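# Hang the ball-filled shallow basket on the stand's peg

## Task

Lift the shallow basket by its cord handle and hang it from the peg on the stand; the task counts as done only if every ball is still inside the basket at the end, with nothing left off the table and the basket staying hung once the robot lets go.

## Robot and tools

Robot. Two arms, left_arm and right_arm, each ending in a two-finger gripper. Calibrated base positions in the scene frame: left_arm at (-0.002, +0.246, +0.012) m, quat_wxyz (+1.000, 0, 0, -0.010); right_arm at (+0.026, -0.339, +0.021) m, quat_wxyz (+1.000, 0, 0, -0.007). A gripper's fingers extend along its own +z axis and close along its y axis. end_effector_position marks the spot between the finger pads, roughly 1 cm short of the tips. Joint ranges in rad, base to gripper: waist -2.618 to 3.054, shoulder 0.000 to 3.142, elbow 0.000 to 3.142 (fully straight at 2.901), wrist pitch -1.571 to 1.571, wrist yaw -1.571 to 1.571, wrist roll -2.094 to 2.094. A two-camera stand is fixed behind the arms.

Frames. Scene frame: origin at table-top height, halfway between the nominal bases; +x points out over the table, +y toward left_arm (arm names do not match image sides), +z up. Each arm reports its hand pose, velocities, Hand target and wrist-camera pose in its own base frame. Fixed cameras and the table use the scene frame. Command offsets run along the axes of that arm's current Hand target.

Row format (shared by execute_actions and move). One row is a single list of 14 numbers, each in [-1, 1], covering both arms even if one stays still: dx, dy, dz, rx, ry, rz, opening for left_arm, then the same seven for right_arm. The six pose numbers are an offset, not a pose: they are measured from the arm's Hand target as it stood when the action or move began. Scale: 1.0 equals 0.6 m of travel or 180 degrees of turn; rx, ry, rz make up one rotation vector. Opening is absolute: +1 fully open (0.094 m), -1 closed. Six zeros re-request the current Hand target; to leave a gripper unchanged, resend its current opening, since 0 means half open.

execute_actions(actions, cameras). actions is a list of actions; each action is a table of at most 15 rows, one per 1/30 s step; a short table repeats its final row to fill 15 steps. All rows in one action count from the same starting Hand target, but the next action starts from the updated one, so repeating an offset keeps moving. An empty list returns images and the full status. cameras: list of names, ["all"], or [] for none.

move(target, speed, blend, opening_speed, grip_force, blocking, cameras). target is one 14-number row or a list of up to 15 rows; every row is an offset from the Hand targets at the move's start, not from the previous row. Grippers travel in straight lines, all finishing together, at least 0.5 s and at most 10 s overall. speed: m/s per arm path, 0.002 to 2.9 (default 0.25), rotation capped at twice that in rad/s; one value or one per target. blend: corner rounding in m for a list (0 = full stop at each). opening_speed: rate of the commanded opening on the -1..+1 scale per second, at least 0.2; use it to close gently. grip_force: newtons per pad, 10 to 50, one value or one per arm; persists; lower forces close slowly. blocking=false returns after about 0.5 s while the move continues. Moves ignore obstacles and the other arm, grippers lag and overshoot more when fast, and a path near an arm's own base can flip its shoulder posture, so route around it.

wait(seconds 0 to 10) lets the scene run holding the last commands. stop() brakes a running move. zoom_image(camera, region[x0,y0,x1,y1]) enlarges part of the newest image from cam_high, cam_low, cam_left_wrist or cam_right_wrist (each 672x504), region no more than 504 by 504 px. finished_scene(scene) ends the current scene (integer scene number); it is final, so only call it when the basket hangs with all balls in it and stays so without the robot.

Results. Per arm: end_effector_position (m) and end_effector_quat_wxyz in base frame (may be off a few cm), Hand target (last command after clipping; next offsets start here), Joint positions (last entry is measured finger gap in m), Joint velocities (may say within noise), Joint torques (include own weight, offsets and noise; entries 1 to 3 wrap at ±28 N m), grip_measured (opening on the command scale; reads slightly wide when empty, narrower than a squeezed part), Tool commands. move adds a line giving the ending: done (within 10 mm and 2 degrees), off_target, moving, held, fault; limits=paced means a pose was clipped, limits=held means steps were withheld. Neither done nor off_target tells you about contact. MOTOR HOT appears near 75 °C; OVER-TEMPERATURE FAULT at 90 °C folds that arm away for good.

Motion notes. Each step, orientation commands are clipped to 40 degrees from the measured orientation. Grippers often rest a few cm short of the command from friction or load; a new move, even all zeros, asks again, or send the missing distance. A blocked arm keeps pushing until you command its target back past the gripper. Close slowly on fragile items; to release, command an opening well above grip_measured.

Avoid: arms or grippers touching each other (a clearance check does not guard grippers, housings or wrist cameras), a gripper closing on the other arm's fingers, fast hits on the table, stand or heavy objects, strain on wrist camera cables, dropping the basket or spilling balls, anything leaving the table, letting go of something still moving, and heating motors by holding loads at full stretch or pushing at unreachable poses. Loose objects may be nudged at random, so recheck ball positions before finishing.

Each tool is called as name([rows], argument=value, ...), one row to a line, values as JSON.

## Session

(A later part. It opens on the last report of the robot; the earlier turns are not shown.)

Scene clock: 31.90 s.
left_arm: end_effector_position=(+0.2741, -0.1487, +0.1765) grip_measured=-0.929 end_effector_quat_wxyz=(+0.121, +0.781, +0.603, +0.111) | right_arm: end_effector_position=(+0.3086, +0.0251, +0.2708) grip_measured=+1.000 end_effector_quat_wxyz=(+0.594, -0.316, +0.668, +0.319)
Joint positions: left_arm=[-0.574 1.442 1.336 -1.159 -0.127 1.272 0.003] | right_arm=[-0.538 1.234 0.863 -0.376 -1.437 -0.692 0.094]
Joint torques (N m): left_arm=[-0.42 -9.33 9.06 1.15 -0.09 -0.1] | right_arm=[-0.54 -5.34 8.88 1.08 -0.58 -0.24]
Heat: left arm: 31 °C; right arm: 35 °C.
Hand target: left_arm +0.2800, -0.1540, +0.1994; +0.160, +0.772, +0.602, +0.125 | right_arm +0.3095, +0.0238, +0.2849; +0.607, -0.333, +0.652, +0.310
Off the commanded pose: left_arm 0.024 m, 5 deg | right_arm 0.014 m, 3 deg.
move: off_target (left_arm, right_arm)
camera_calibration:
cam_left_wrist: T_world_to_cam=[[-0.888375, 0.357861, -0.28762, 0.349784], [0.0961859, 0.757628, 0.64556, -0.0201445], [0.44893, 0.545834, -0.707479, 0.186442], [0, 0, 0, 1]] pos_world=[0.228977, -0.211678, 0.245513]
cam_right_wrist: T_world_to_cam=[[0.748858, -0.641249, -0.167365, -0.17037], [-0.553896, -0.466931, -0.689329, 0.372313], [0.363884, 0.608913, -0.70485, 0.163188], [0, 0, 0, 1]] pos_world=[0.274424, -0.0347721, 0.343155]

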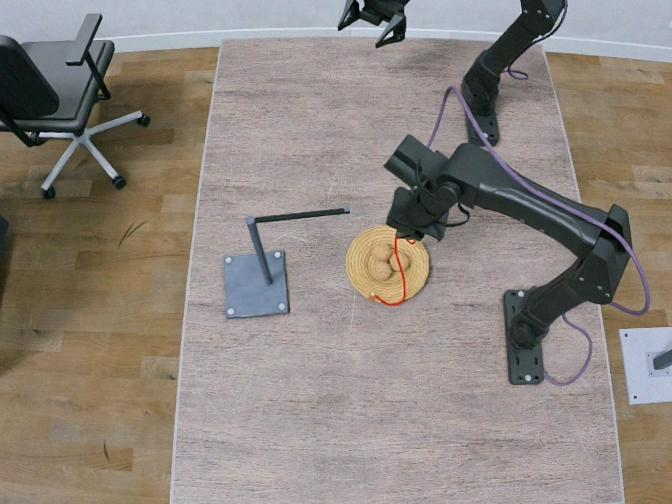

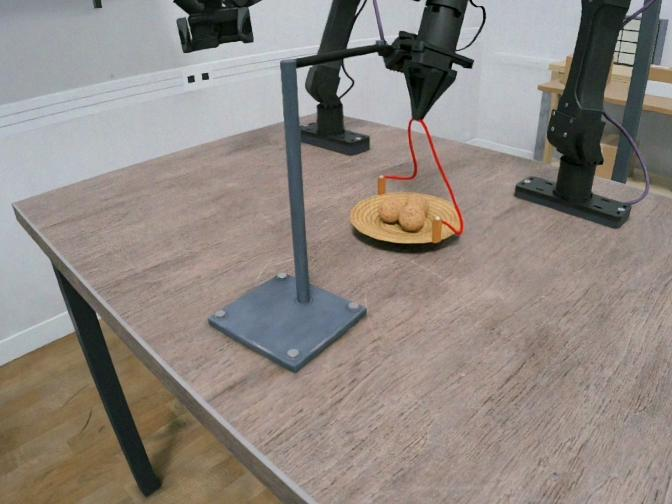

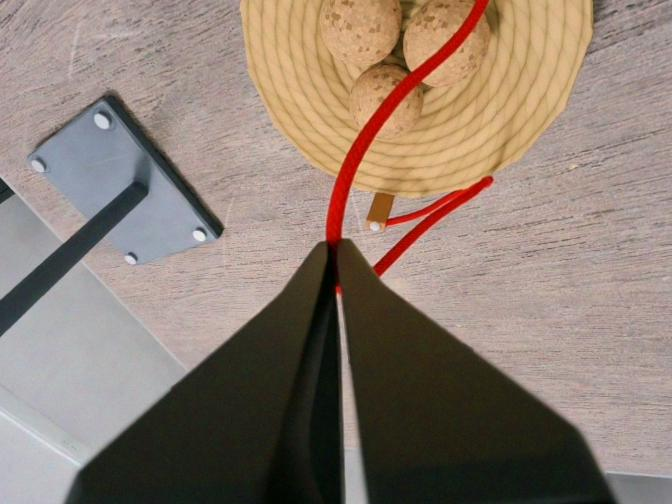

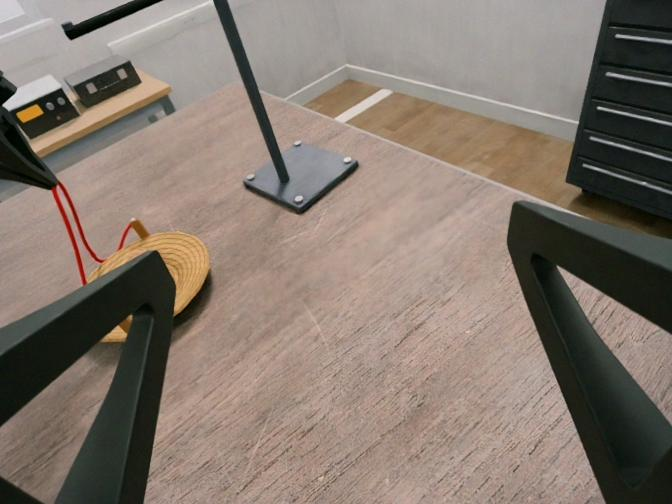

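move(target=[-0.008,0.039,-0.065,0,0,0,-1,0,0,0,0,0,0,1], speed=0.05, cameras=["cam_low","cam_left_wrist","cam_right_wrist"])

Scene clock: 33.70 s.
left_arm: end_effector_position=(+0.2800, -0.1559, +0.2367) grip_measured=-0.929 end_effector_quat_wxyz=(+0.150, +0.776, +0.601, +0.121) | right_arm: end_effector_position=(+0.3086, +0.0251, +0.2708) grip_measured=+1.000 end_effector_quat_wxyz=(+0.594, -0.316, +0.668, +0.319)
Joint positions: left_arm=[-0.584 1.472 1.588 -1.32 -0.13 1.264 0.003] | right_arm=[-0.538 1.234 0.863 -0.376 -1.437 -0.692 0.094]
Joint torques (N m): left_arm=[-0.42 -5.07 8.99 1.07 -0.11 -0.11] | right_arm=[-0.38 -5.41 8.79 1.01 -0.57 -0.21]
Heat: left arm: 32 °C; right arm: 35 °C.
Hand target: left_arm +0.2847, -0.1601, +0.2444; +0.160, +0.772, +0.602, +0.125 | right_arm +0.3095, +0.0238, +0.2849; +0.607, -0.333, +0.652, +0.310
Off the commanded pose: left_arm 0.010 m, 1 deg | right_arm 0.014 m, 3 deg.
move: off_target (right_arm)
camera_calibration:
cam_left_wrist: T_world_to_cam=[[-0.871544, 0.3481, -0.345309, 0.382445], [0.0642983, 0.779314, 0.623326, -0.0365946], [0.486084, 0.521053, -0.701589, 0.214648], [0, 0, 0, 1]] pos_world=[0.231334, -0.216453, 0.305466]
cam_right_wrist: T_world_to_cam=[[0.748858, -0.641249, -0.167365, -0.17037], [-0.553896, -0.466931, -0.689329, 0.372313], [0.363884, 0.608913, -0.70485, 0.163188], [0, 0, 0, 1]] pos_world=[0.274424, -0.0347721, 0.343155]
Images, in order (width x height): cam_low 672x504, cam_left_wrist 672x504, cam_right_wrist 672x504.

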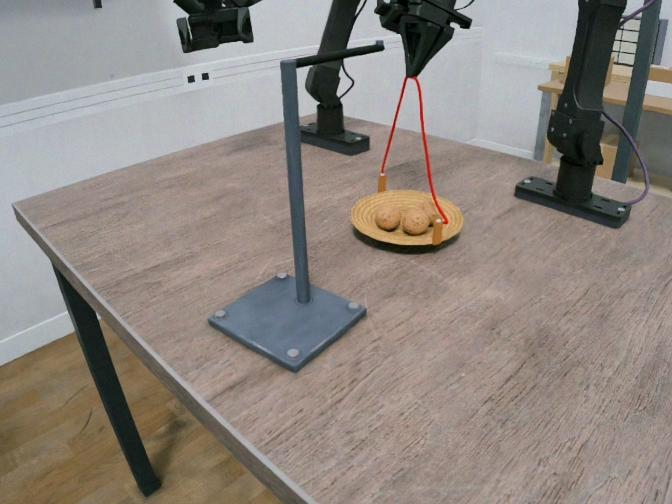

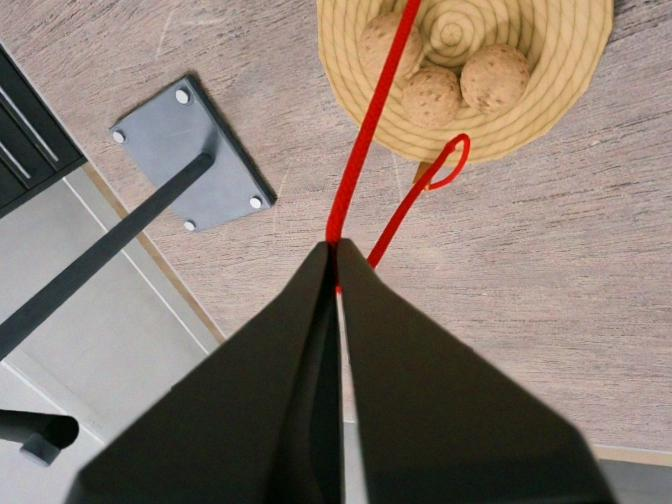

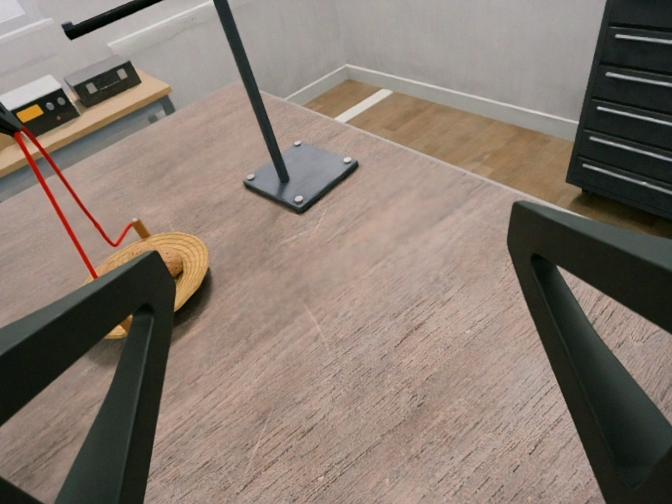

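move([
  [0.063,-0.212,0.170,0.13,0,0,-1,0,0,0,0,0,0,1],
  [0.0907,-0.3347,0.297,0.13,0,0,-1,0,0,0,0,0,0,1],
], blend=0.03, speed=0.1, cameras=["cam_low","cam_left_wrist"])

Scene clock: 38.40 s.
left_arm: end_effector_position=(+0.1859, -0.0769, -0.0016) grip_measured=-0.929 end_effector_quat_wxyz=(-0.017, +0.787, +0.617, +0.001) | right_arm: end_effector_position=(+0.3086, +0.0251, +0.2708) grip_measured=+1.000 end_effector_quat_wxyz=(+0.594, -0.316, +0.668, +0.319)
Joint positions: left_arm=[-0.413 1.472 0.679 -0.806 -0.017 1.399 0.003] | right_arm=[-0.538 1.234 0.863 -0.376 -1.437 -0.692 0.094]
Joint torques (N m): left_arm=[0.43 -7.36 4.01 0.49 0.17 0.1] | right_arm=[-0.21 -5.27 9.09 1.05 -0.64 -0.15]
Heat: left arm: 32 °C; right arm: 35 °C.
Hand target: left_arm +0.1876, -0.0797, +0.0012; +0.000, +0.789, +0.615, +0.000 | right_arm +0.3095, +0.0238, +0.2849; +0.607, -0.333, +0.652, +0.310
Off the commanded pose: left_arm 0.004 m, 2 deg | right_arm 0.014 m, 3 deg.
move: off_target (right_arm)
camera_calibration:
cam_left_wrist: T_world_to_cam=[[-0.934696, 0.350428, 0.0595231, 0.203165], [0.306142, 0.708582, 0.635758, 0.00602625], [0.18061, 0.612463, -0.76959, 0.115784], [0, 0, 0, 1]] pos_world=[0.167141, -0.146378, 0.0731818]
Images, in order (width x height): cam_low 672x504, cam_left_wrist 672x504.

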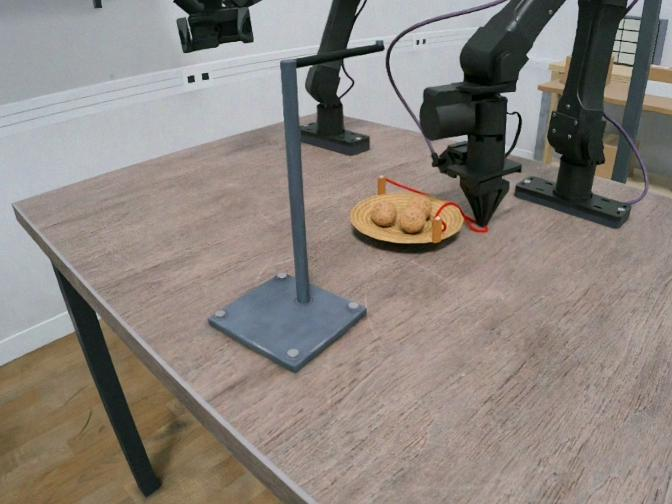

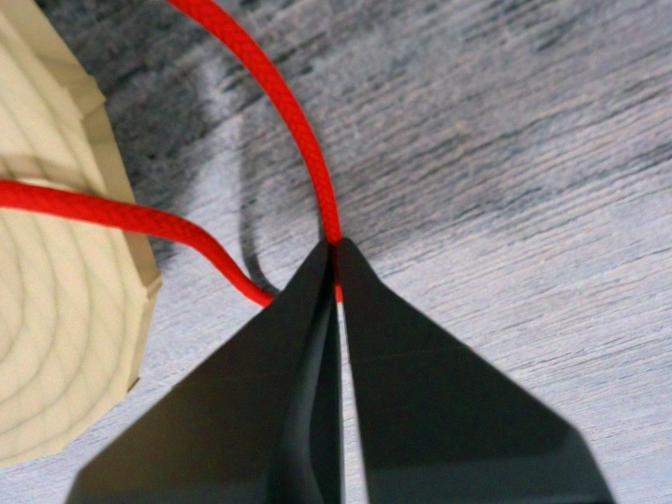

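move([
  [0,0,0,0,0,0,-0.7,0,0,0,0,0,0,1],
  [0,0,-0.09,0,0,0,-0.7,0,0,0,0,0,0,1],
], speed=0.06, opening_speed=0.5, cameras=["cam_low","cam_left_wrist"])

Scene clock: 41.00 s.
left_arm: end_effector_position=(+0.1797, -0.0743, +0.0428) grip_measured=-0.702 end_effector_quat_wxyz=(-0.025, +0.787, +0.616, -0.004) | right_arm: end_effector_position=(+0.3086, +0.0251, +0.2708) grip_measured=+1.000 end_effector_quat_wxyz=(+0.594, -0.316, +0.668, +0.319)
Joint positions: left_arm=[-0.413 1.377 0.795 -1.037 -0.017 1.399 0.014] | right_arm=[-0.538 1.234 0.863 -0.376 -1.437 -0.692 0.094]
Joint torques (N m): left_arm=[0.47 -7.25 7.91 0.23 0.16 0.1] | right_arm=[-0.34 -5.24 8.76 1.08 -0.59 -0.14]
Heat: left arm: 32 °C; right arm: 35 °C.
Hand target: left_arm +0.1876, -0.0797, +0.0552; +0.000, +0.788, +0.615, +0.000 | right_arm +0.3095, +0.0238, +0.2849; +0.607, -0.333, +0.652, +0.310
Off the commanded pose: left_arm 0.016 m, 3 deg | right_arm 0.014 m, 3 deg.
move: off_target (left_arm, right_arm)
camera_calibration:
cam_left_wrist: T_world_to_cam=[[-0.93329, 0.350244, 0.0793617, 0.192757], [0.318141, 0.703829, 0.635146, -0.0246174], [0.166599, 0.618024, -0.768304, 0.152409], [0, 0, 0, 1]] pos_world=[0.162339, -0.144378, 0.117435]
Images, in order (width x height): cam_low 672x504, cam_left_wrist 672x504.

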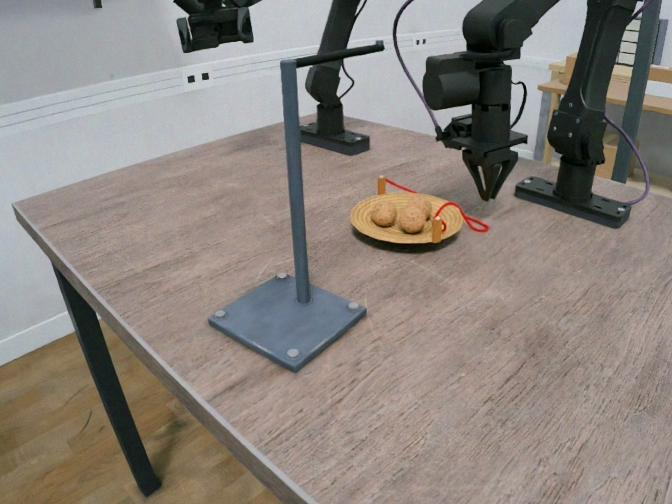

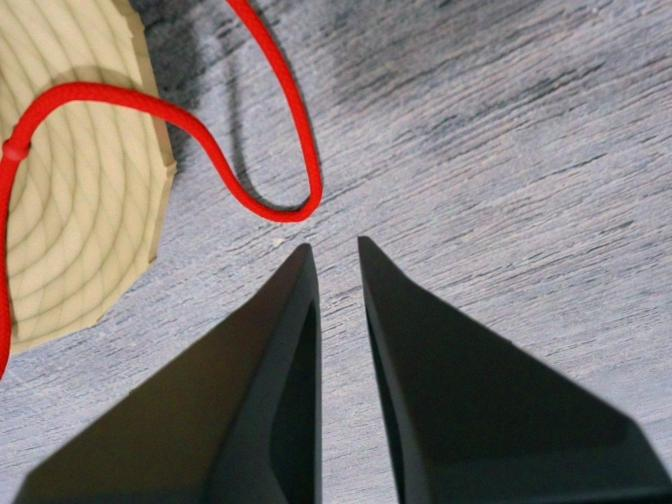

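move(target=[0,0,0.096,0,0,0,-0.7,0,0,0,0,0,0,1], speed=0.06, cameras=["cam_left_wrist"])

Scene clock: 44.00 s.
left_arm: end_effector_position=(+0.1899, -0.0788, +0.0014) grip_measured=-0.702 end_effector_quat_wxyz=(+0.000, +0.787, +0.617, +0.009) | right_arm: end_effector_position=(+0.3086, +0.0251, +0.2708) grip_measured=+1.000 end_effector_quat_wxyz=(+0.594, -0.316, +0.668, +0.319)
Joint positions: left_arm=[-0.413 1.444 0.669 -0.787 -0.017 1.399 0.014] | right_arm=[-0.538 1.234 0.863 -0.376 -1.437 -0.692 0.094]
Joint torques (N m): left_arm=[0.46 -4.01 4.16 0.56 0.17 0.09] | right_arm=[-0.34 -4.92 8.9 1.02 -0.62 -0.12]
Heat: left arm: 32 °C; right arm: 35 °C.
Hand target: left_arm +0.1876, -0.0797, -0.0024; +0.000, +0.788, +0.615, +0.000 | right_arm +0.3095, +0.0238, +0.2849; +0.607, -0.333, +0.652, +0.310
Off the commanded pose: left_arm 0.004 m, 1 deg | right_arm 0.014 m, 3 deg.
move: off_target (right_arm)
camera_calibration:
cam_left_wrist: T_world_to_cam=[[-0.935969, 0.351375, 0.0223171, 0.207718], [0.28483, 0.718404, 0.63464, 0.00906017], [0.206964, 0.60036, -0.772486, 0.11257], [0, 0, 0, 1]] pos_world=[0.168539, -0.147078, 0.076573]
Images, in order (width x height): cam_left_wrist 672x504.

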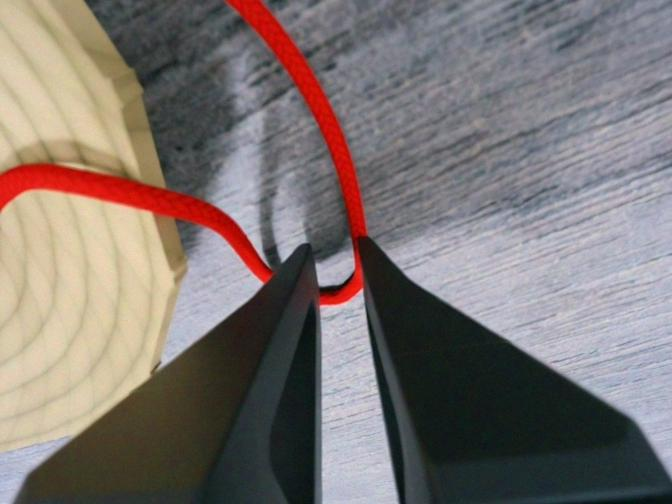

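move([
  [0.012,-0.005,0.0,0,0,0,-0.7,0,0,0,0,0,0,1],
  [0.012,-0.005,0.006,0,0,0,-0.7,0,0,0,0,0,0,1],
], speed=0.03, cameras=["cam_left_wrist"])

move(target=[0,0,0,0,0,0,-1,0,0,0,0,0,0,1], opening_speed=0.6, cameras=["cam_left_wrist"])

Scene clock: 45.53 s.
left_arm: end_effector_position=(+0.1870, -0.0728, -0.0028) grip_measured=-0.702 end_effector_quat_wxyz=(-0.001, +0.787, +0.617, +0.001) | right_arm: end_effector_position=(+0.3086, +0.0251, +0.2708) grip_measured=+1.000 end_effector_quat_wxyz=(+0.594, -0.316, +0.668, +0.319)
Joint positions: left_arm=[-0.38 1.444 0.649 -0.777 -0.004 1.432 0.014] | right_arm=[-0.538 1.234 0.863 -0.376 -1.437 -0.692 0.094]
Joint torques (N m): left_arm=[0.44 -4.49 3.81 0.62 0.04 0.1] | right_arm=[-0.34 -5.26 8.85 1.04 -0.61 -0.12]
Heat: left arm: 31 °C; right arm: 35 °C.
Hand target: left_arm +0.1865, -0.0721, -0.0059; +0.000, +0.788, +0.615, +0.000 | right_arm +0.3095, +0.0238, +0.2849; +0.607, -0.333, +0.652, +0.310
Off the commanded pose: left_arm 0.003 m, 0 deg | right_arm 0.014 m, 3 deg.
move: off_target (right_arm)
camera_calibration:
cam_left_wrist: T_world_to_cam=[[-0.935689, 0.351342, 0.0323246, 0.203008], [0.293304, 0.723644, 0.62475, 0.00703732], [0.196109, 0.594053, -0.780155, 0.107835], [0, 0, 0, 1]] pos_world=[0.166741, -0.140477, 0.0731691]
Images, in order (width x height): cam_left_wrist 672x504.

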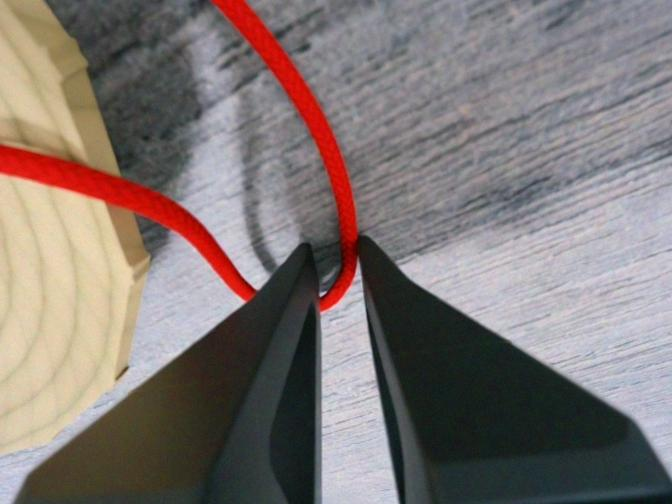

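Scene clock: 46.23 s.
left_arm: end_effector_position=(+0.1896, -0.0736, -0.0028) grip_measured=-0.918 end_effector_quat_wxyz=(+0.003, +0.787, +0.617, +0.005) | right_arm: end_effector_position=(+0.3086, +0.0251, +0.2708) grip_measured=+1.000 end_effector_quat_wxyz=(+0.594, -0.316, +0.668, +0.319)
Joint positions: left_arm=[-0.38 1.444 0.649 -0.766 -0.005 1.433 0.004] | right_arm=[-0.538 1.234 0.863 -0.376 -1.437 -0.692 0.094]
Joint torques (N m): left_arm=[0.43 -4.53 3.84 0.52 0.05 0.09] | right_arm=[-0.38 -5.07 9.02 1.04 -0.62 -0.14]
Heat: left arm: 31 °C; right arm: 35 °C.
Hand target: left_arm +0.1865, -0.0721, -0.0059; +0.000, +0.789, +0.615, +0.000 | right_arm +0.3095, +0.0238, +0.2849; +0.607, -0.333, +0.652, +0.310
Off the commanded pose: left_arm 0.005 m, 1 deg | right_arm 0.014 m, 3 deg.
move: off_target (right_arm)
camera_calibration:
cam_left_wrist: T_world_to_cam=[[-0.935857, 0.351716, 0.0215987, 0.205673], [0.287058, 0.725394, 0.625621, 0.00819395], [0.204374, 0.591692, -0.779828, 0.106128], [0, 0, 0, 1]] pos_world=[0.168439, -0.141077, 0.0731928]
Images, in order (width x height): cam_left_wrist 672x504.

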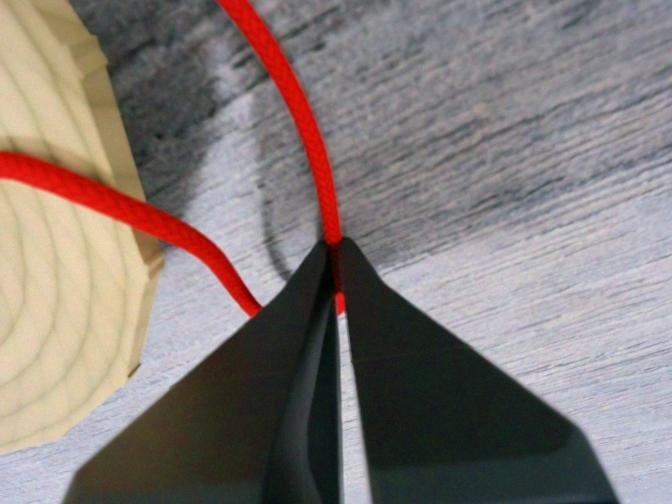

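move([
  [-0.02,0.01,-0.13,0,0,0,-1,0,0,0,0,0,0,1],
  [-0.054,-0.0235,-0.13,0,0,0,-1,0,0,0,0,0,0,1],
  [-0.054,-0.0235,0.0,0,0,0,-1,0,0,0,0,0,0,1],
], blend=[0.01,0.01,0], speed=0.08, cameras=["cam_left_wrist","cam_low"])

Scene clock: 49.63 s.
left_arm: end_effector_position=(+0.1669, -0.0988, -0.0025) grip_measured=-0.919 end_effector_quat_wxyz=(+0.002, +0.789, +0.614, +0.004) | right_arm: end_effector_position=(+0.3086, +0.0251, +0.2708) grip_measured=+1.000 end_effector_quat_wxyz=(+0.594, -0.316, +0.668, +0.319)
Joint positions: left_arm=[-0.545 1.408 0.621 -0.778 -0.006 1.274 0.004] | right_arm=[-0.538 1.234 0.863 -0.376 -1.437 -0.692 0.094]
Joint torques (N m): left_arm=[-0.43 -3.62 4.16 0.58 0.06 -0.08] | right_arm=[-0.53 -5.05 9.02 1.04 -0.61 -0.19]
Heat: left arm: 31 °C; right arm: 35 °C.
Hand target: left_arm +0.1649, -0.1000, -0.0060; +0.000, +0.788, +0.615, +0.000 | right_arm +0.3095, +0.0238, +0.2849; +0.607, -0.333, +0.652, +0.310
Off the commanded pose: left_arm 0.004 m, 1 deg | right_arm 0.014 m, 3 deg.
move: off_target (right_arm)
camera_calibration:
cam_left_wrist: T_world_to_cam=[[-0.9336, 0.357468, 0.0246589, 0.19355], [0.293372, 0.72306, 0.625394, 0.0314835], [0.205728, 0.591102, -0.77992, 0.125588], [0, 0, 0, 1]] pos_world=[0.145625, -0.166188, 0.073486]
Images, in order (width x height): cam_low 672x504, cam_left_wrist 672x504.

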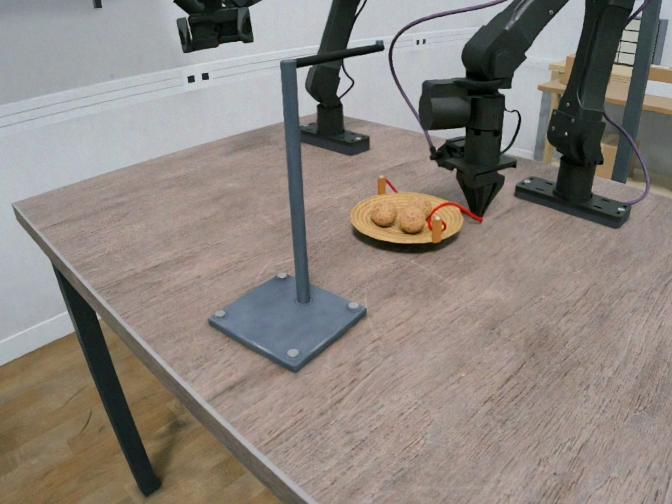

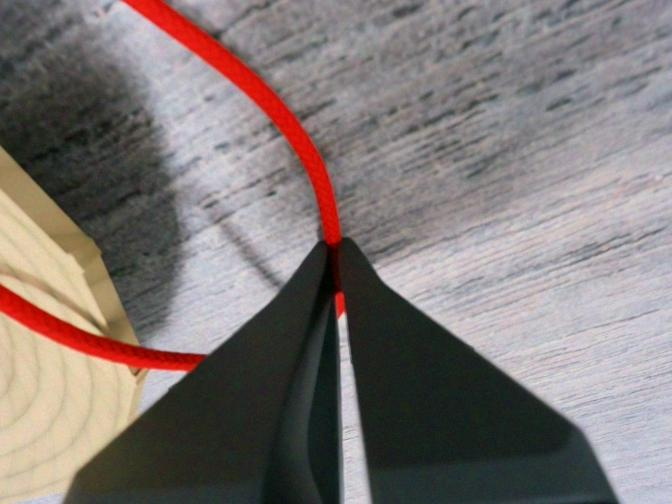

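move([
  [0,0,0,0,0,0,-0.6,0,0,0,0,0,0,1],
  [0,0,-0.05,0,0,0,-0.6,0,0,0,0,0,0,1],
], speed=0.06, opening_speed=0.5, cameras=["cam_left_wrist"])

Scene clock: 52.00 s.
left_arm: end_effector_position=(+0.1568, -0.0927, +0.0130) grip_measured=-0.603 end_effector_quat_wxyz=(-0.023, +0.789, +0.614, -0.006) | right_arm: end_effector_position=(+0.3086, +0.0251, +0.2708) grip_measured=+1.000 end_effector_quat_wxyz=(+0.594, -0.316, +0.668, +0.319)
Joint positions: left_arm=[-0.545 1.377 0.666 -0.907 -0.006 1.273 0.019] | right_arm=[-0.538 1.234 0.863 -0.376 -1.437 -0.692 0.094]
Joint torques (N m): left_arm=[-0.4 -6.83 7.45 0.26 0.06 -0.07] | right_arm=[-0.38 -5.23 8.85 1.04 -0.6 -0.23]
Heat: left arm: 31 °C; right arm: 35 °C.
Hand target: left_arm +0.1649, -0.1000, +0.0240; +0.000, +0.788, +0.615, +0.000 | right_arm +0.3095, +0.0238, +0.2849; +0.607, -0.333, +0.652, +0.310
Off the commanded pose: left_arm 0.015 m, 3 deg | right_arm 0.014 m, 3 deg.
move: off_target (left_arm, right_arm)
camera_calibration:
cam_left_wrist: T_world_to_cam=[[-0.931449, 0.355697, 0.0766947, 0.18034], [0.321537, 0.705918, 0.631105, 0.0142523], [0.170342, 0.612503, -0.771896, 0.14364], [0, 0, 0, 1]] pos_world=[0.138927, -0.162187, 0.0880495]
Images, in order (width x height): cam_left_wrist 672x504.

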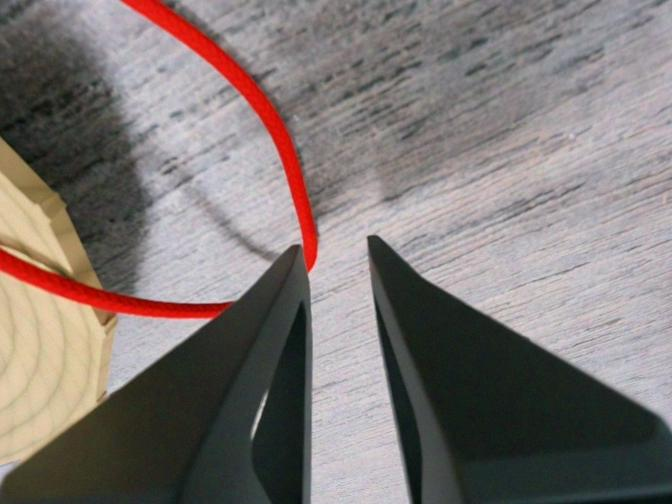

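move([
  [0.017,-0.003,0.03,0,0,0,-0.6,0,0,0,0,0,0,1],
  [0.017,-0.003,0.051,0,0,0,-0.6,0,0,0,0,0,0,1],
], speed=0.04, cameras=["cam_left_wrist"])

Scene clock: 54.47 s.
left_arm: end_effector_position=(+0.1671, -0.0904, -0.0030) grip_measured=-0.603 end_effector_quat_wxyz=(+0.002, +0.787, +0.617, +0.004) | right_arm: end_effector_position=(+0.3086, +0.0251, +0.2708) grip_measured=+1.000 end_effector_quat_wxyz=(+0.594, -0.316, +0.668, +0.319)
Joint positions: left_arm=[-0.507 1.39 0.605 -0.778 -0.006 1.305 0.019] | right_arm=[-0.538 1.234 0.863 -0.376 -1.437 -0.692 0.094]
Joint torques (N m): left_arm=[0.38 -3.48 4.08 0.56 0.06 0.09] | right_arm=[-0.54 -5.18 9.01 1.05 -0.61 -0.16]
Heat: left arm: 31 °C; right arm: 35 °C.
Hand target: left_arm +0.1655, -0.0897, -0.0066; +0.000, +0.789, +0.615, +0.000 | right_arm +0.3095, +0.0238, +0.2849; +0.607, -0.333, +0.652, +0.310
Off the commanded pose: left_arm 0.004 m, 1 deg | right_arm 0.014 m, 3 deg.
move: off_target (right_arm)
camera_calibration:
cam_left_wrist: T_world_to_cam=[[-0.936069, 0.351046, 0.0232478, 0.190558], [0.287564, 0.725377, 0.625408, 0.0269194], [0.202684, 0.59211, -0.779952, 0.120847], [0, 0, 0, 1]] pos_world=[0.146141, -0.157976, 0.0729893]
Images, in order (width x height): cam_left_wrist 672x504.

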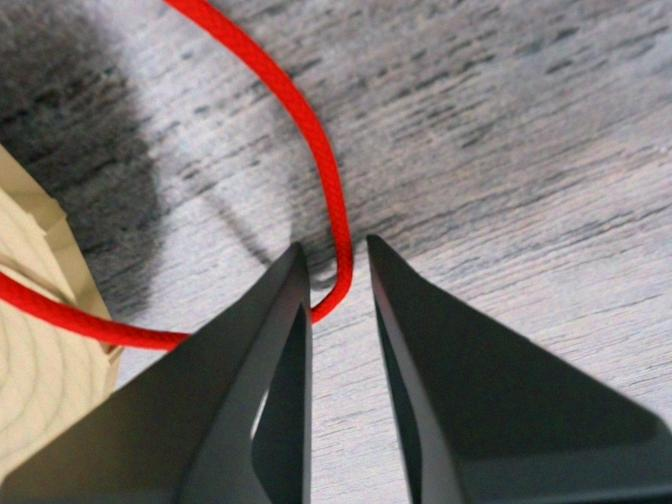

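move([
  [0.004,0,-0.008,0,0,0,-0.6,0,0,0,0,0,0,1],
  [0.013,-0.002,0.0,0,0,0,-0.6,0,0,0,0,0,0,1],
], speed=0.03, cameras=["cam_left_wrist"])

move(target=[0,0,0,0,0,0,-1,0,0,0,0,0,0,1], opening_speed=0.6, cameras=["cam_left_wrist"])

Scene clock: 56.07 s.
left_arm: end_effector_position=(+0.1687, -0.0847, -0.0031) grip_measured=-0.603 end_effector_quat_wxyz=(+0.001, +0.788, +0.616, +0.001) | right_arm: end_effector_position=(+0.3086, +0.0251, +0.2708) grip_measured=+1.000 end_effector_quat_wxyz=(+0.594, -0.316, +0.668, +0.319)
Joint positions: left_arm=[-0.471 1.39 0.604 -0.782 0 1.344 0.019] | right_arm=[-0.538 1.234 0.863 -0.376 -1.437 -0.692 0.094]
Joint torques (N m): left_arm=[0.62 -4.53 3.3 0.58 0.01 0.09] | right_arm=[-0.43 -5.23 8.96 1.08 -0.61 -0.07]
Heat: left arm: 31 °C; right arm: 35 °C.
Hand target: left_arm +0.1664, -0.0818, -0.0065; +0.000, +0.788, +0.615, +0.000 | right_arm +0.3095, +0.0238, +0.2849; +0.607, -0.333, +0.652, +0.310
Off the commanded pose: left_arm 0.005 m, 0 deg | right_arm 0.014 m, 3 deg.
move: off_target (right_arm)
camera_calibration:
cam_left_wrist: T_world_to_cam=[[-0.934804, 0.354014, 0.0285448, 0.190097], [0.29389, 0.7259, 0.621851, 0.0213079], [0.199423, 0.589698, -0.782616, 0.117376], [0, 0, 0, 1]] pos_world=[0.148034, -0.151981, 0.0731839]
Images, in order (width x height): cam_left_wrist 672x504.

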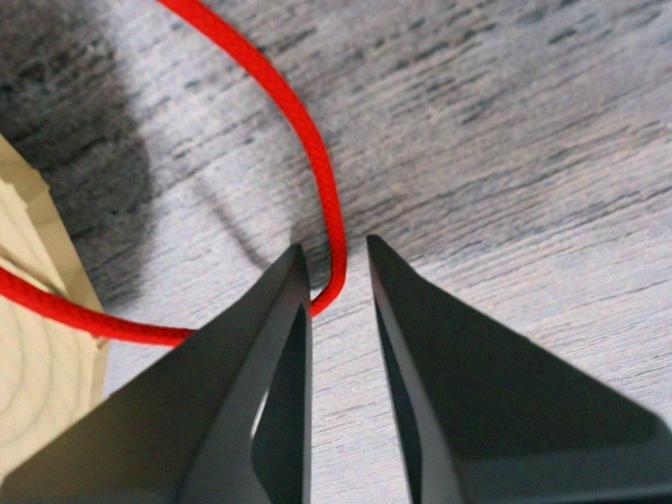

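Scene clock: 56.93 s.
left_arm: end_effector_position=(+0.1708, -0.0853, -0.0031) grip_measured=-0.918 end_effector_quat_wxyz=(+0.005, +0.788, +0.616, +0.003) | right_arm: end_effector_position=(+0.3086, +0.0251, +0.2708) grip_measured=+1.000 end_effector_quat_wxyz=(+0.594, -0.316, +0.668, +0.319)
Joint positions: left_arm=[-0.47 1.39 0.604 -0.773 -0.002 1.344 0.004] | right_arm=[-0.538 1.234 0.863 -0.376 -1.437 -0.692 0.094]
Joint torques (N m): left_arm=[0.54 -4.52 3.32 0.5 0.02 0.09] | right_arm=[-0.44 -5.08 9.06 1.05 -0.61 -0.15]
Heat: left arm: 31 °C; right arm: 35 °C.
Hand target: left_arm +0.1664, -0.0818, -0.0065; +0.000, +0.789, +0.615, +0.000 | right_arm +0.3095, +0.0238, +0.2849; +0.607, -0.333, +0.652, +0.310
Off the commanded pose: left_arm 0.007 m, 1 deg | right_arm 0.014 m, 3 deg.
move: off_target (right_arm)
camera_calibration:
cam_left_wrist: T_world_to_cam=[[-0.935175, 0.35364, 0.0196753, 0.192382], [0.288272, 0.727687, 0.622391, 0.0221882], [0.205785, 0.587716, -0.782459, 0.116043], [0, 0, 0, 1]] pos_world=[0.149634, -0.15238, 0.0732038]
Images, in order (width x height): cam_left_wrist 672x504.

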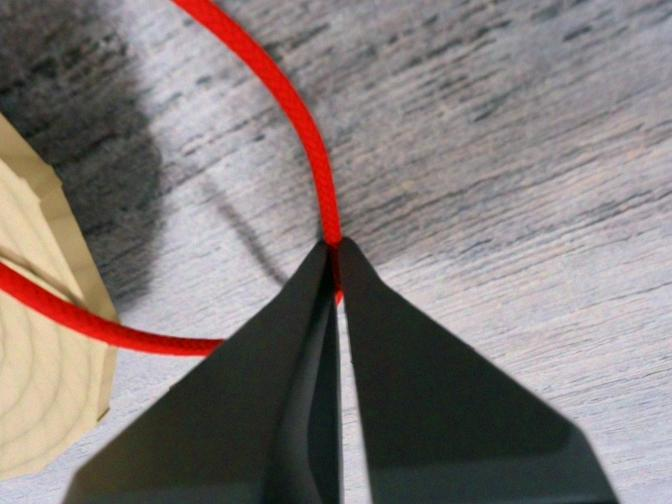

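move([
  [-0.0195,0.08,-0.1775,0,0,0,-1,0,0,0,0,0,0,1],
  [-0.08,0.2227,-0.4025,-0.13,0,0,-1,0,0,0,0,0,0,1],
], blend=0.03, speed=0.1, cameras=["cam_low","cam_left_wrist","cam_right_wrist"])

zoom_image(camera="cam_low", region=[330, 50, 510, 260])

Scene clock: 60.93 s.
left_arm: end_effector_position=(+0.2804, -0.1569, +0.2280) grip_measured=-0.920 end_effector_quat_wxyz=(+0.152, +0.775, +0.601, +0.122) | right_arm: end_effector_position=(+0.3086, +0.0251, +0.2708) grip_measured=+1.000 end_effector_quat_wxyz=(+0.594, -0.316, +0.668, +0.319)
Joint positions: left_arm=[-0.587 1.46 1.539 -1.279 -0.132 1.261 0.004] | right_arm=[-0.538 1.234 0.863 -0.376 -1.437 -0.692 0.094]
Joint torques (N m): left_arm=[-0.43 -5.08 8.83 1.08 -0.07 -0.11] | right_arm=[-0.49 -5.14 9.16 1.04 -0.63 -0.14]
Heat: left arm: 32 °C; right arm: 35 °C.
Hand target: left_arm +0.2844, -0.1609, +0.2349; +0.160, +0.772, +0.602, +0.124 | right_arm +0.3095, +0.0238, +0.2849; +0.607, -0.333, +0.652, +0.310
Off the commanded pose: left_arm 0.009 m, 1 deg | right_arm 0.014 m, 3 deg.
move: off_target (right_arm)
camera_calibration:
cam_left_wrist: T_world_to_cam=[[-0.870223, 0.347386, -0.349336, 0.38054], [0.0617098, 0.780359, 0.62228, -0.0292849], [0.488778, 0.519964, -0.700523, 0.207725], [0, 0, 0, 1]] pos_world=[0.23143, -0.217351, 0.296676]
cam_right_wrist: T_world_to_cam=[[0.748858, -0.641249, -0.167365, -0.17037], [-0.553896, -0.466931, -0.689329, 0.372313], [0.363884, 0.608913, -0.70485, 0.163188], [0, 0, 0, 1]] pos_world=[0.274424, -0.0347721, 0.343155]
Images, in order (width x height): cam_low 672x504, cam_left_wrist 672x504, cam_right_wrist 672x504.

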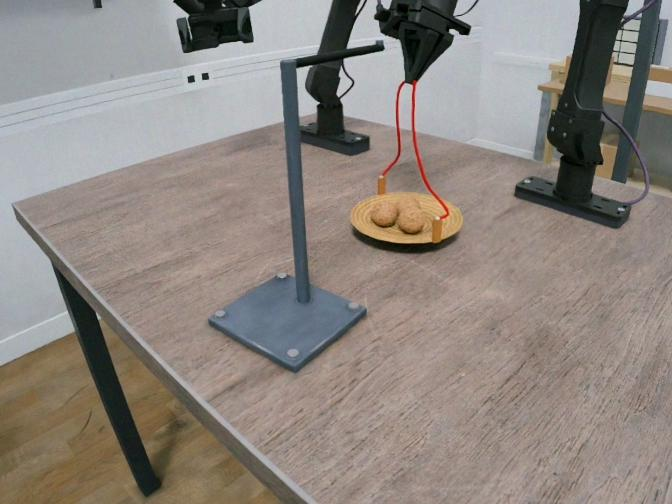

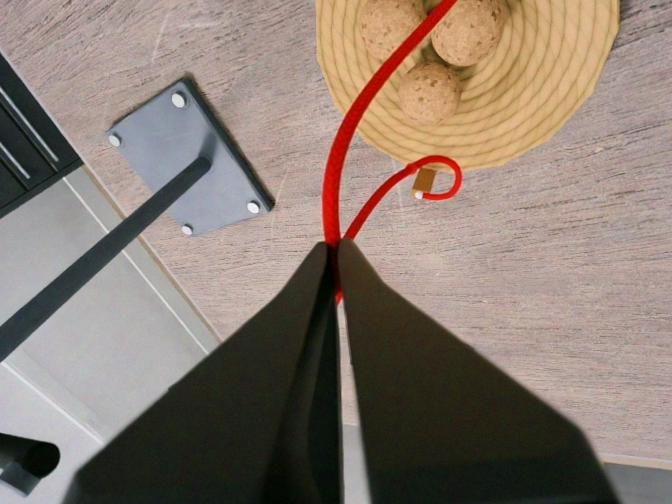

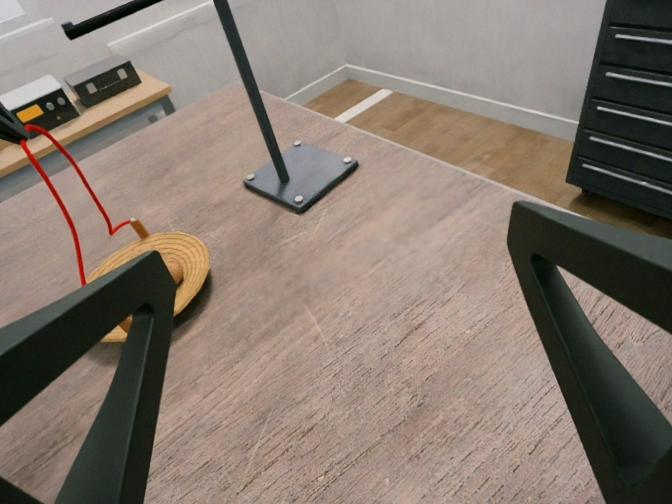

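Scaled by 2.400.

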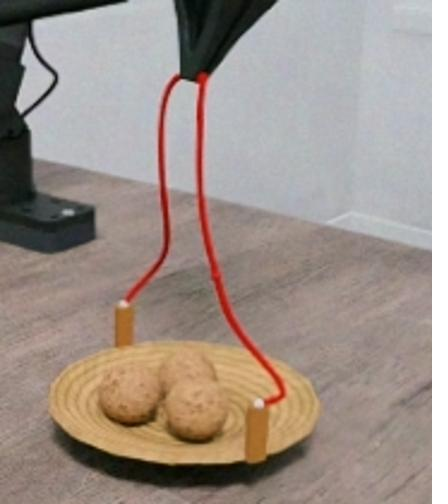

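move(target=[0,0.0106,-0.0245,0,0,0,-1,0,0,0,0,0,0,1], speed=0.03, cameras=["cam_low","cam_left_wrist"])

zoom_image(camera="cam_low", region=[330, 50, 510, 260])

Scene clock: 62.20 s.
left_arm: end_effector_position=(+0.2801, -0.1566, +0.2432) grip_measured=-0.920 end_effector_quat_wxyz=(+0.150, +0.776, +0.601, +0.121) | right_arm: end_effector_position=(+0.3086, +0.0251, +0.2708) grip_measured=+1.000 end_effector_quat_wxyz=(+0.594, -0.316, +0.668, +0.319)
Joint positions: left_arm=[-0.587 1.484 1.626 -1.347 -0.132 1.261 0.004] | right_arm=[-0.538 1.234 0.863 -0.376 -1.437 -0.692 0.094]
Joint torques (N m): left_arm=[-0.4 -5.2 8.9 1.09 -0.09 -0.11] | right_arm=[-0.34 -5.15 9.01 1.01 -0.58 -0.18]
Heat: left arm: 32 °C; right arm: 35 °C.
Hand target: left_arm +0.2844, -0.1609, +0.2510; +0.160, +0.772, +0.602, +0.124 | right_arm +0.3095, +0.0238, +0.2849; +0.607, -0.333, +0.652, +0.310
Off the commanded pose: left_arm 0.010 m, 1 deg | right_arm 0.014 m, 3 deg.
move: off_target (right_arm)
camera_calibration:
cam_left_wrist: T_world_to_cam=[[-0.871661, 0.347911, -0.345204, 0.384974], [0.0635952, 0.778674, 0.624197, -0.0402139], [0.485966, 0.522135, -0.700865, 0.219541], [0, 0, 0, 1]] pos_world=[0.231435, -0.217253, 0.311864]
Images, in order (width x height): cam_low 672x504, cam_left_wrist 672x504.

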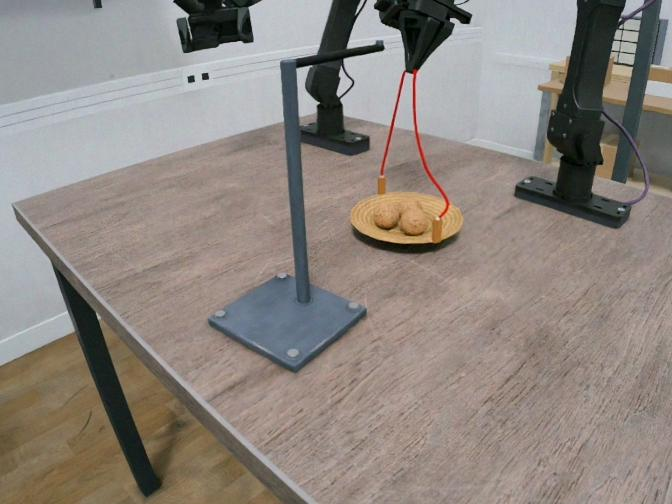

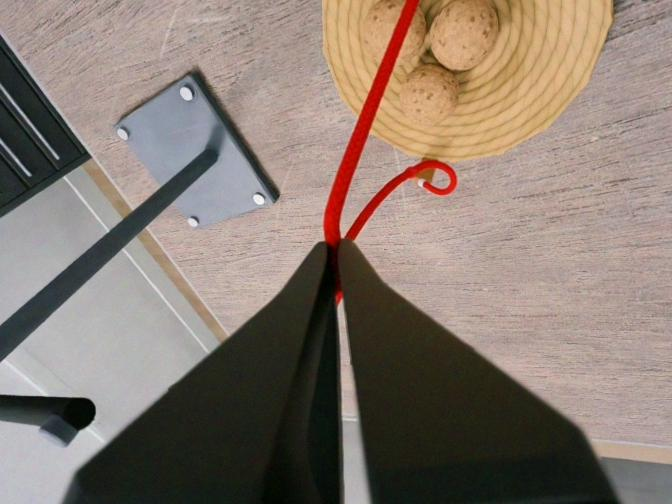

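Scaled by 2.400.

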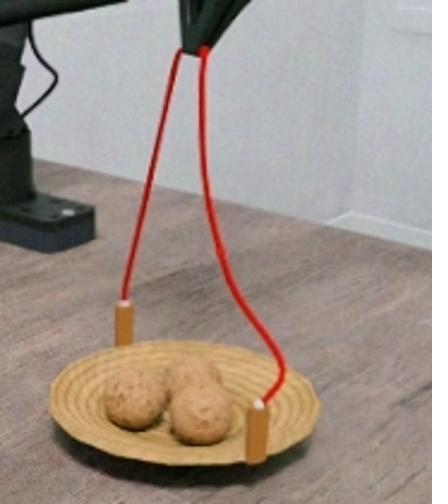

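move([
  [0.0525,-0.229,0.175,0.13,0,0,-1,0,0,0,0,0,0,1],
  [0.0505,-0.37,0.305,0.13,0,0,-1,0,0,0,0,0,0,1],
], blend=0.03, speed=0.1)

move([
  [0,0,0,0,0,0,-0.6,0,0,0,0,0,0,1],
  [0,0,-0.06,0,0,0,-0.6,0,0,0,0,0,0,1],
], speed=0.06, opening_speed=0.5, cameras=["cam_left_wrist"])

Scene clock: 66.50 s.
left_arm: end_effector_position=(+0.1593, -0.0918, -0.0031) grip_measured=-0.920 end_effector_quat_wxyz=(-0.027, +0.789, +0.614, -0.002) | right_arm: end_effector_position=(+0.3086, +0.0251, +0.2708) grip_measured=+1.000 end_effector_quat_wxyz=(+0.594, -0.316, +0.668, +0.319)
Joint positions: left_arm=[-0.542 1.428 0.633 -0.827 -0.014 1.276 0.004] | right_arm=[-0.538 1.234 0.863 -0.376 -1.437 -0.692 0.094]
Joint torques (N m): left_arm=[-0.53 -5.94 3.17 0.95 0.15 -0.07] | right_arm=[-0.59 -5.35 8.83 1.05 -0.59 -0.15]
Heat: left arm: 32 °C; right arm: 35 °C.
Hand target: left_arm +0.1645, -0.0996, -0.0052; +0.000, +0.788, +0.615, +0.000 | right_arm +0.3095, +0.0238, +0.2849; +0.607, -0.333, +0.652, +0.310
Off the commanded pose: left_arm 0.010 m, 3 deg | right_arm 0.014 m, 3 deg.
move: off_target (left_arm, right_arm)

Scene clock: 68.80 s.
left_arm: end_effector_position=(+0.1572, -0.0915, +0.0195) grip_measured=-0.603 end_effector_quat_wxyz=(-0.024, +0.788, +0.615, -0.004) | right_arm: end_effector_position=(+0.3086, +0.0251, +0.2708) grip_measured=+1.000 end_effector_quat_wxyz=(+0.594, -0.316, +0.668, +0.319)
Joint positions: left_arm=[-0.542 1.363 0.684 -0.939 -0.01 1.275 0.019] | right_arm=[-0.538 1.234 0.863 -0.376 -1.437 -0.692 0.094]
Joint torques (N m): left_arm=[-0.53 -6.79 7.58 0.25 0.1 -0.07] | right_arm=[-0.32 -5.16 8.99 1.01 -0.64 -0.15]
Heat: left arm: 32 °C; right arm: 35 °C.
Hand target: left_arm +0.1646, -0.0996, +0.0309; +0.000, +0.789, +0.615, +0.000 | right_arm +0.3095, +0.0238, +0.2849; +0.607, -0.333, +0.652, +0.310
Off the commanded pose: left_arm 0.016 m, 3 deg | right_arm 0.014 m, 3 deg.
move: off_target (left_arm, right_arm)
camera_calibration:
cam_left_wrist: T_world_to_cam=[[-0.931769, 0.354853, 0.0767245, 0.179731], [0.320195, 0.703608, 0.634359, 0.00911812], [0.17112, 0.615643, -0.769222, 0.147964], [0, 0, 0, 1]] pos_world=[0.139228, -0.161286, 0.0942429]
Images, in order (width x height): cam_left_wrist 672x504.

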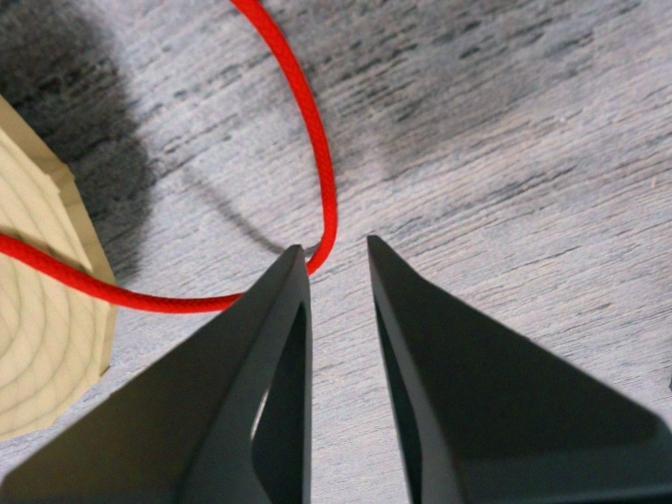

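move(target=[0.047,-0.007,0.035,0,0,0.167,-0.6,0,0,0,0,0,0,1], speed=0.06, cameras=["cam_left_wrist"])

Scene clock: 74.23 s.
left_arm: end_effector_position=(+0.1668, -0.0703, +0.0069) grip_measured=-0.603 end_effector_quat_wxyz=(-0.013, +0.920, +0.392, -0.005) | right_arm: end_effector_position=(+0.3086, +0.0251, +0.2708) grip_measured=+1.000 end_effector_quat_wxyz=(+0.594, -0.316, +0.668, +0.319)
Joint positions: left_arm=[-0.414 1.363 0.629 -0.862 -0.01 1.92 0.019] | right_arm=[-0.538 1.234 0.863 -0.376 -1.437 -0.692 0.094]
Joint torques (N m): left_arm=[0.43 -6.98 4.04 0.44 0.1 0.14] | right_arm=[-0.59 -5.33 9.11 1.05 -0.53 -0.14]
Heat: left arm: 31 °C; right arm: 36 °C.
Hand target: left_arm +0.1673, -0.0712, +0.0098; +0.000, +0.921, +0.390, +0.000 | right_arm +0.3095, +0.0238, +0.2849; +0.607, -0.333, +0.652, +0.310
Off the commanded pose: left_arm 0.003 m, 2 deg | right_arm 0.014 m, 3 deg.
move: off_target (right_arm)
camera_calibration:
cam_left_wrist: T_world_to_cam=[[-0.634034, 0.771036, 0.0591902, 0.161906], [0.62941, 0.470072, 0.618769, -0.0687338], [0.449269, 0.429575, -0.78334, 0.0641734], [0, 0, 0, 1]] pos_world=[0.117085, -0.120093, 0.0832166]
Images, in order (width x height): cam_left_wrist 672x504.

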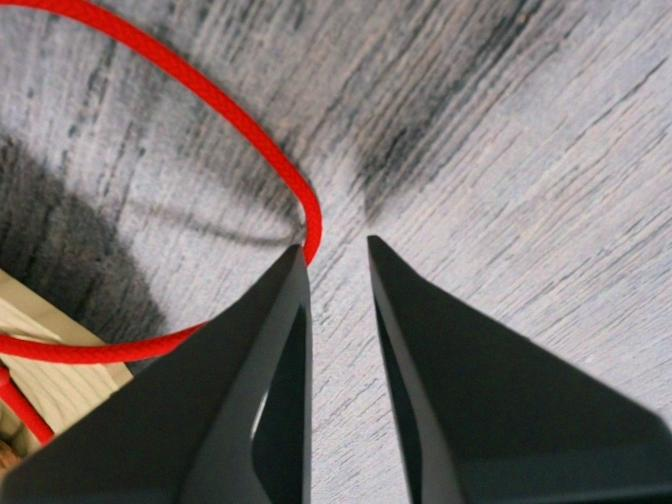

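move(target=[0.005,0.007,0.026,0,0,0,-0.6,0,0,0,0,0,0,1], speed=0.04, cameras=["cam_left_wrist"])

move(target=[0,0,0.0,0,0,0,-1,0,0,0,0,0,0,1], opening_speed=0.6, cameras=["cam_left_wrist"])

Scene clock: 75.23 s.
left_arm: end_effector_position=(+0.1731, -0.0719, +0.0000) grip_measured=-0.603 end_effector_quat_wxyz=(-0.001, +0.920, +0.392, +0.005) | right_arm: end_effector_position=(+0.3086, +0.0251, +0.2708) grip_measured=+1.000 end_effector_quat_wxyz=(+0.594, -0.316, +0.668, +0.319)
Joint positions: left_arm=[-0.407 1.374 0.607 -0.798 -0.009 1.929 0.019] | right_arm=[-0.538 1.234 0.863 -0.376 -1.437 -0.692 0.094]
Joint torques (N m): left_arm=[0.47 -2.78 3.73 0.74 0.09 0.11] | right_arm=[-0.39 -5.2 8.96 1.05 -0.59 -0.12]
Heat: left arm: 31 °C; right arm: 36 °C.
Hand target: left_arm +0.1724, -0.0720, -0.0058; +0.000, +0.921, +0.389, +0.000 | right_arm +0.3095, +0.0238, +0.2849; +0.607, -0.333, +0.652, +0.310
Off the commanded pose: left_arm 0.006 m, 1 deg | right_arm 0.014 m, 3 deg.
move: off_target (right_arm)
camera_calibration:
cam_left_wrist: T_world_to_cam=[[-0.634169, 0.772565, 0.0312044, 0.167653], [0.612766, 0.477564, 0.629644, -0.0643039], [0.471538, 0.418421, -0.776257, 0.052051], [0, 0, 0, 1]] pos_world=[0.121179, -0.120593, 0.075662]
Images, in order (width x height): cam_left_wrist 672x504.

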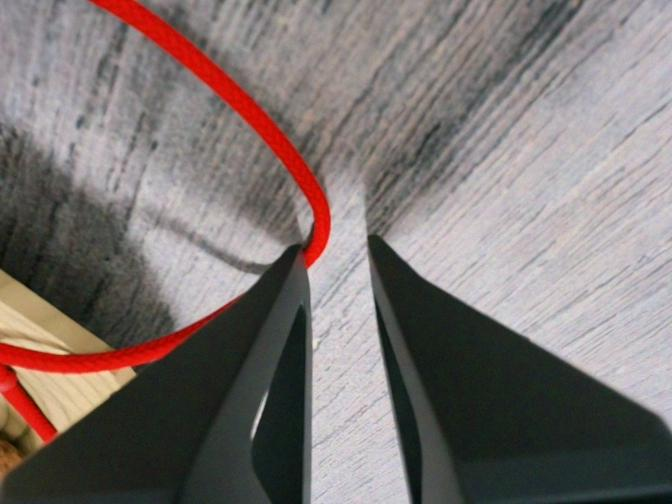

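Scene clock: 76.10 s.
left_arm: end_effector_position=(+0.1769, -0.0739, +0.0001) grip_measured=-0.971 end_effector_quat_wxyz=(+0.006, +0.920, +0.391, +0.010) | right_arm: end_effector_position=(+0.3086, +0.0251, +0.2708) grip_measured=+1.000 end_effector_quat_wxyz=(+0.594, -0.316, +0.668, +0.319)
Joint positions: left_arm=[-0.407 1.374 0.607 -0.781 -0.007 1.93 0.001] | right_arm=[-0.538 1.234 0.863 -0.376 -1.437 -0.692 0.094]
Joint torques (N m): left_arm=[0.49 -2.82 3.77 0.57 0.07 0.09] | right_arm=[-0.43 -5.33 8.76 1 -0.54 -0.21]
Heat: left arm: 31 °C; right arm: 36 °C.
Hand target: left_arm +0.1724, -0.0720, -0.0058; +0.000, +0.921, +0.389, +0.000 | right_arm +0.3095, +0.0238, +0.2849; +0.607, -0.333, +0.652, +0.310
Off the commanded pose: left_arm 0.008 m, 1 deg | right_arm 0.014 m, 3 deg.
move: off_target (right_arm)
camera_calibration:
cam_left_wrist: T_world_to_cam=[[-0.633879, 0.773284, 0.0151548, 0.171639], [0.603684, 0.482415, 0.634697, -0.0637655], [0.48349, 0.41147, -0.772612, 0.0484321], [0, 0, 0, 1]] pos_world=[0.123876, -0.121892, 0.0752898]
Images, in order (width x height): cam_left_wrist 672x504.

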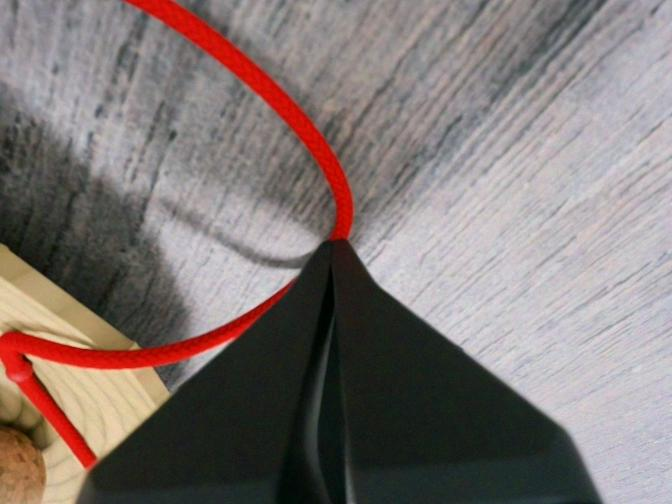

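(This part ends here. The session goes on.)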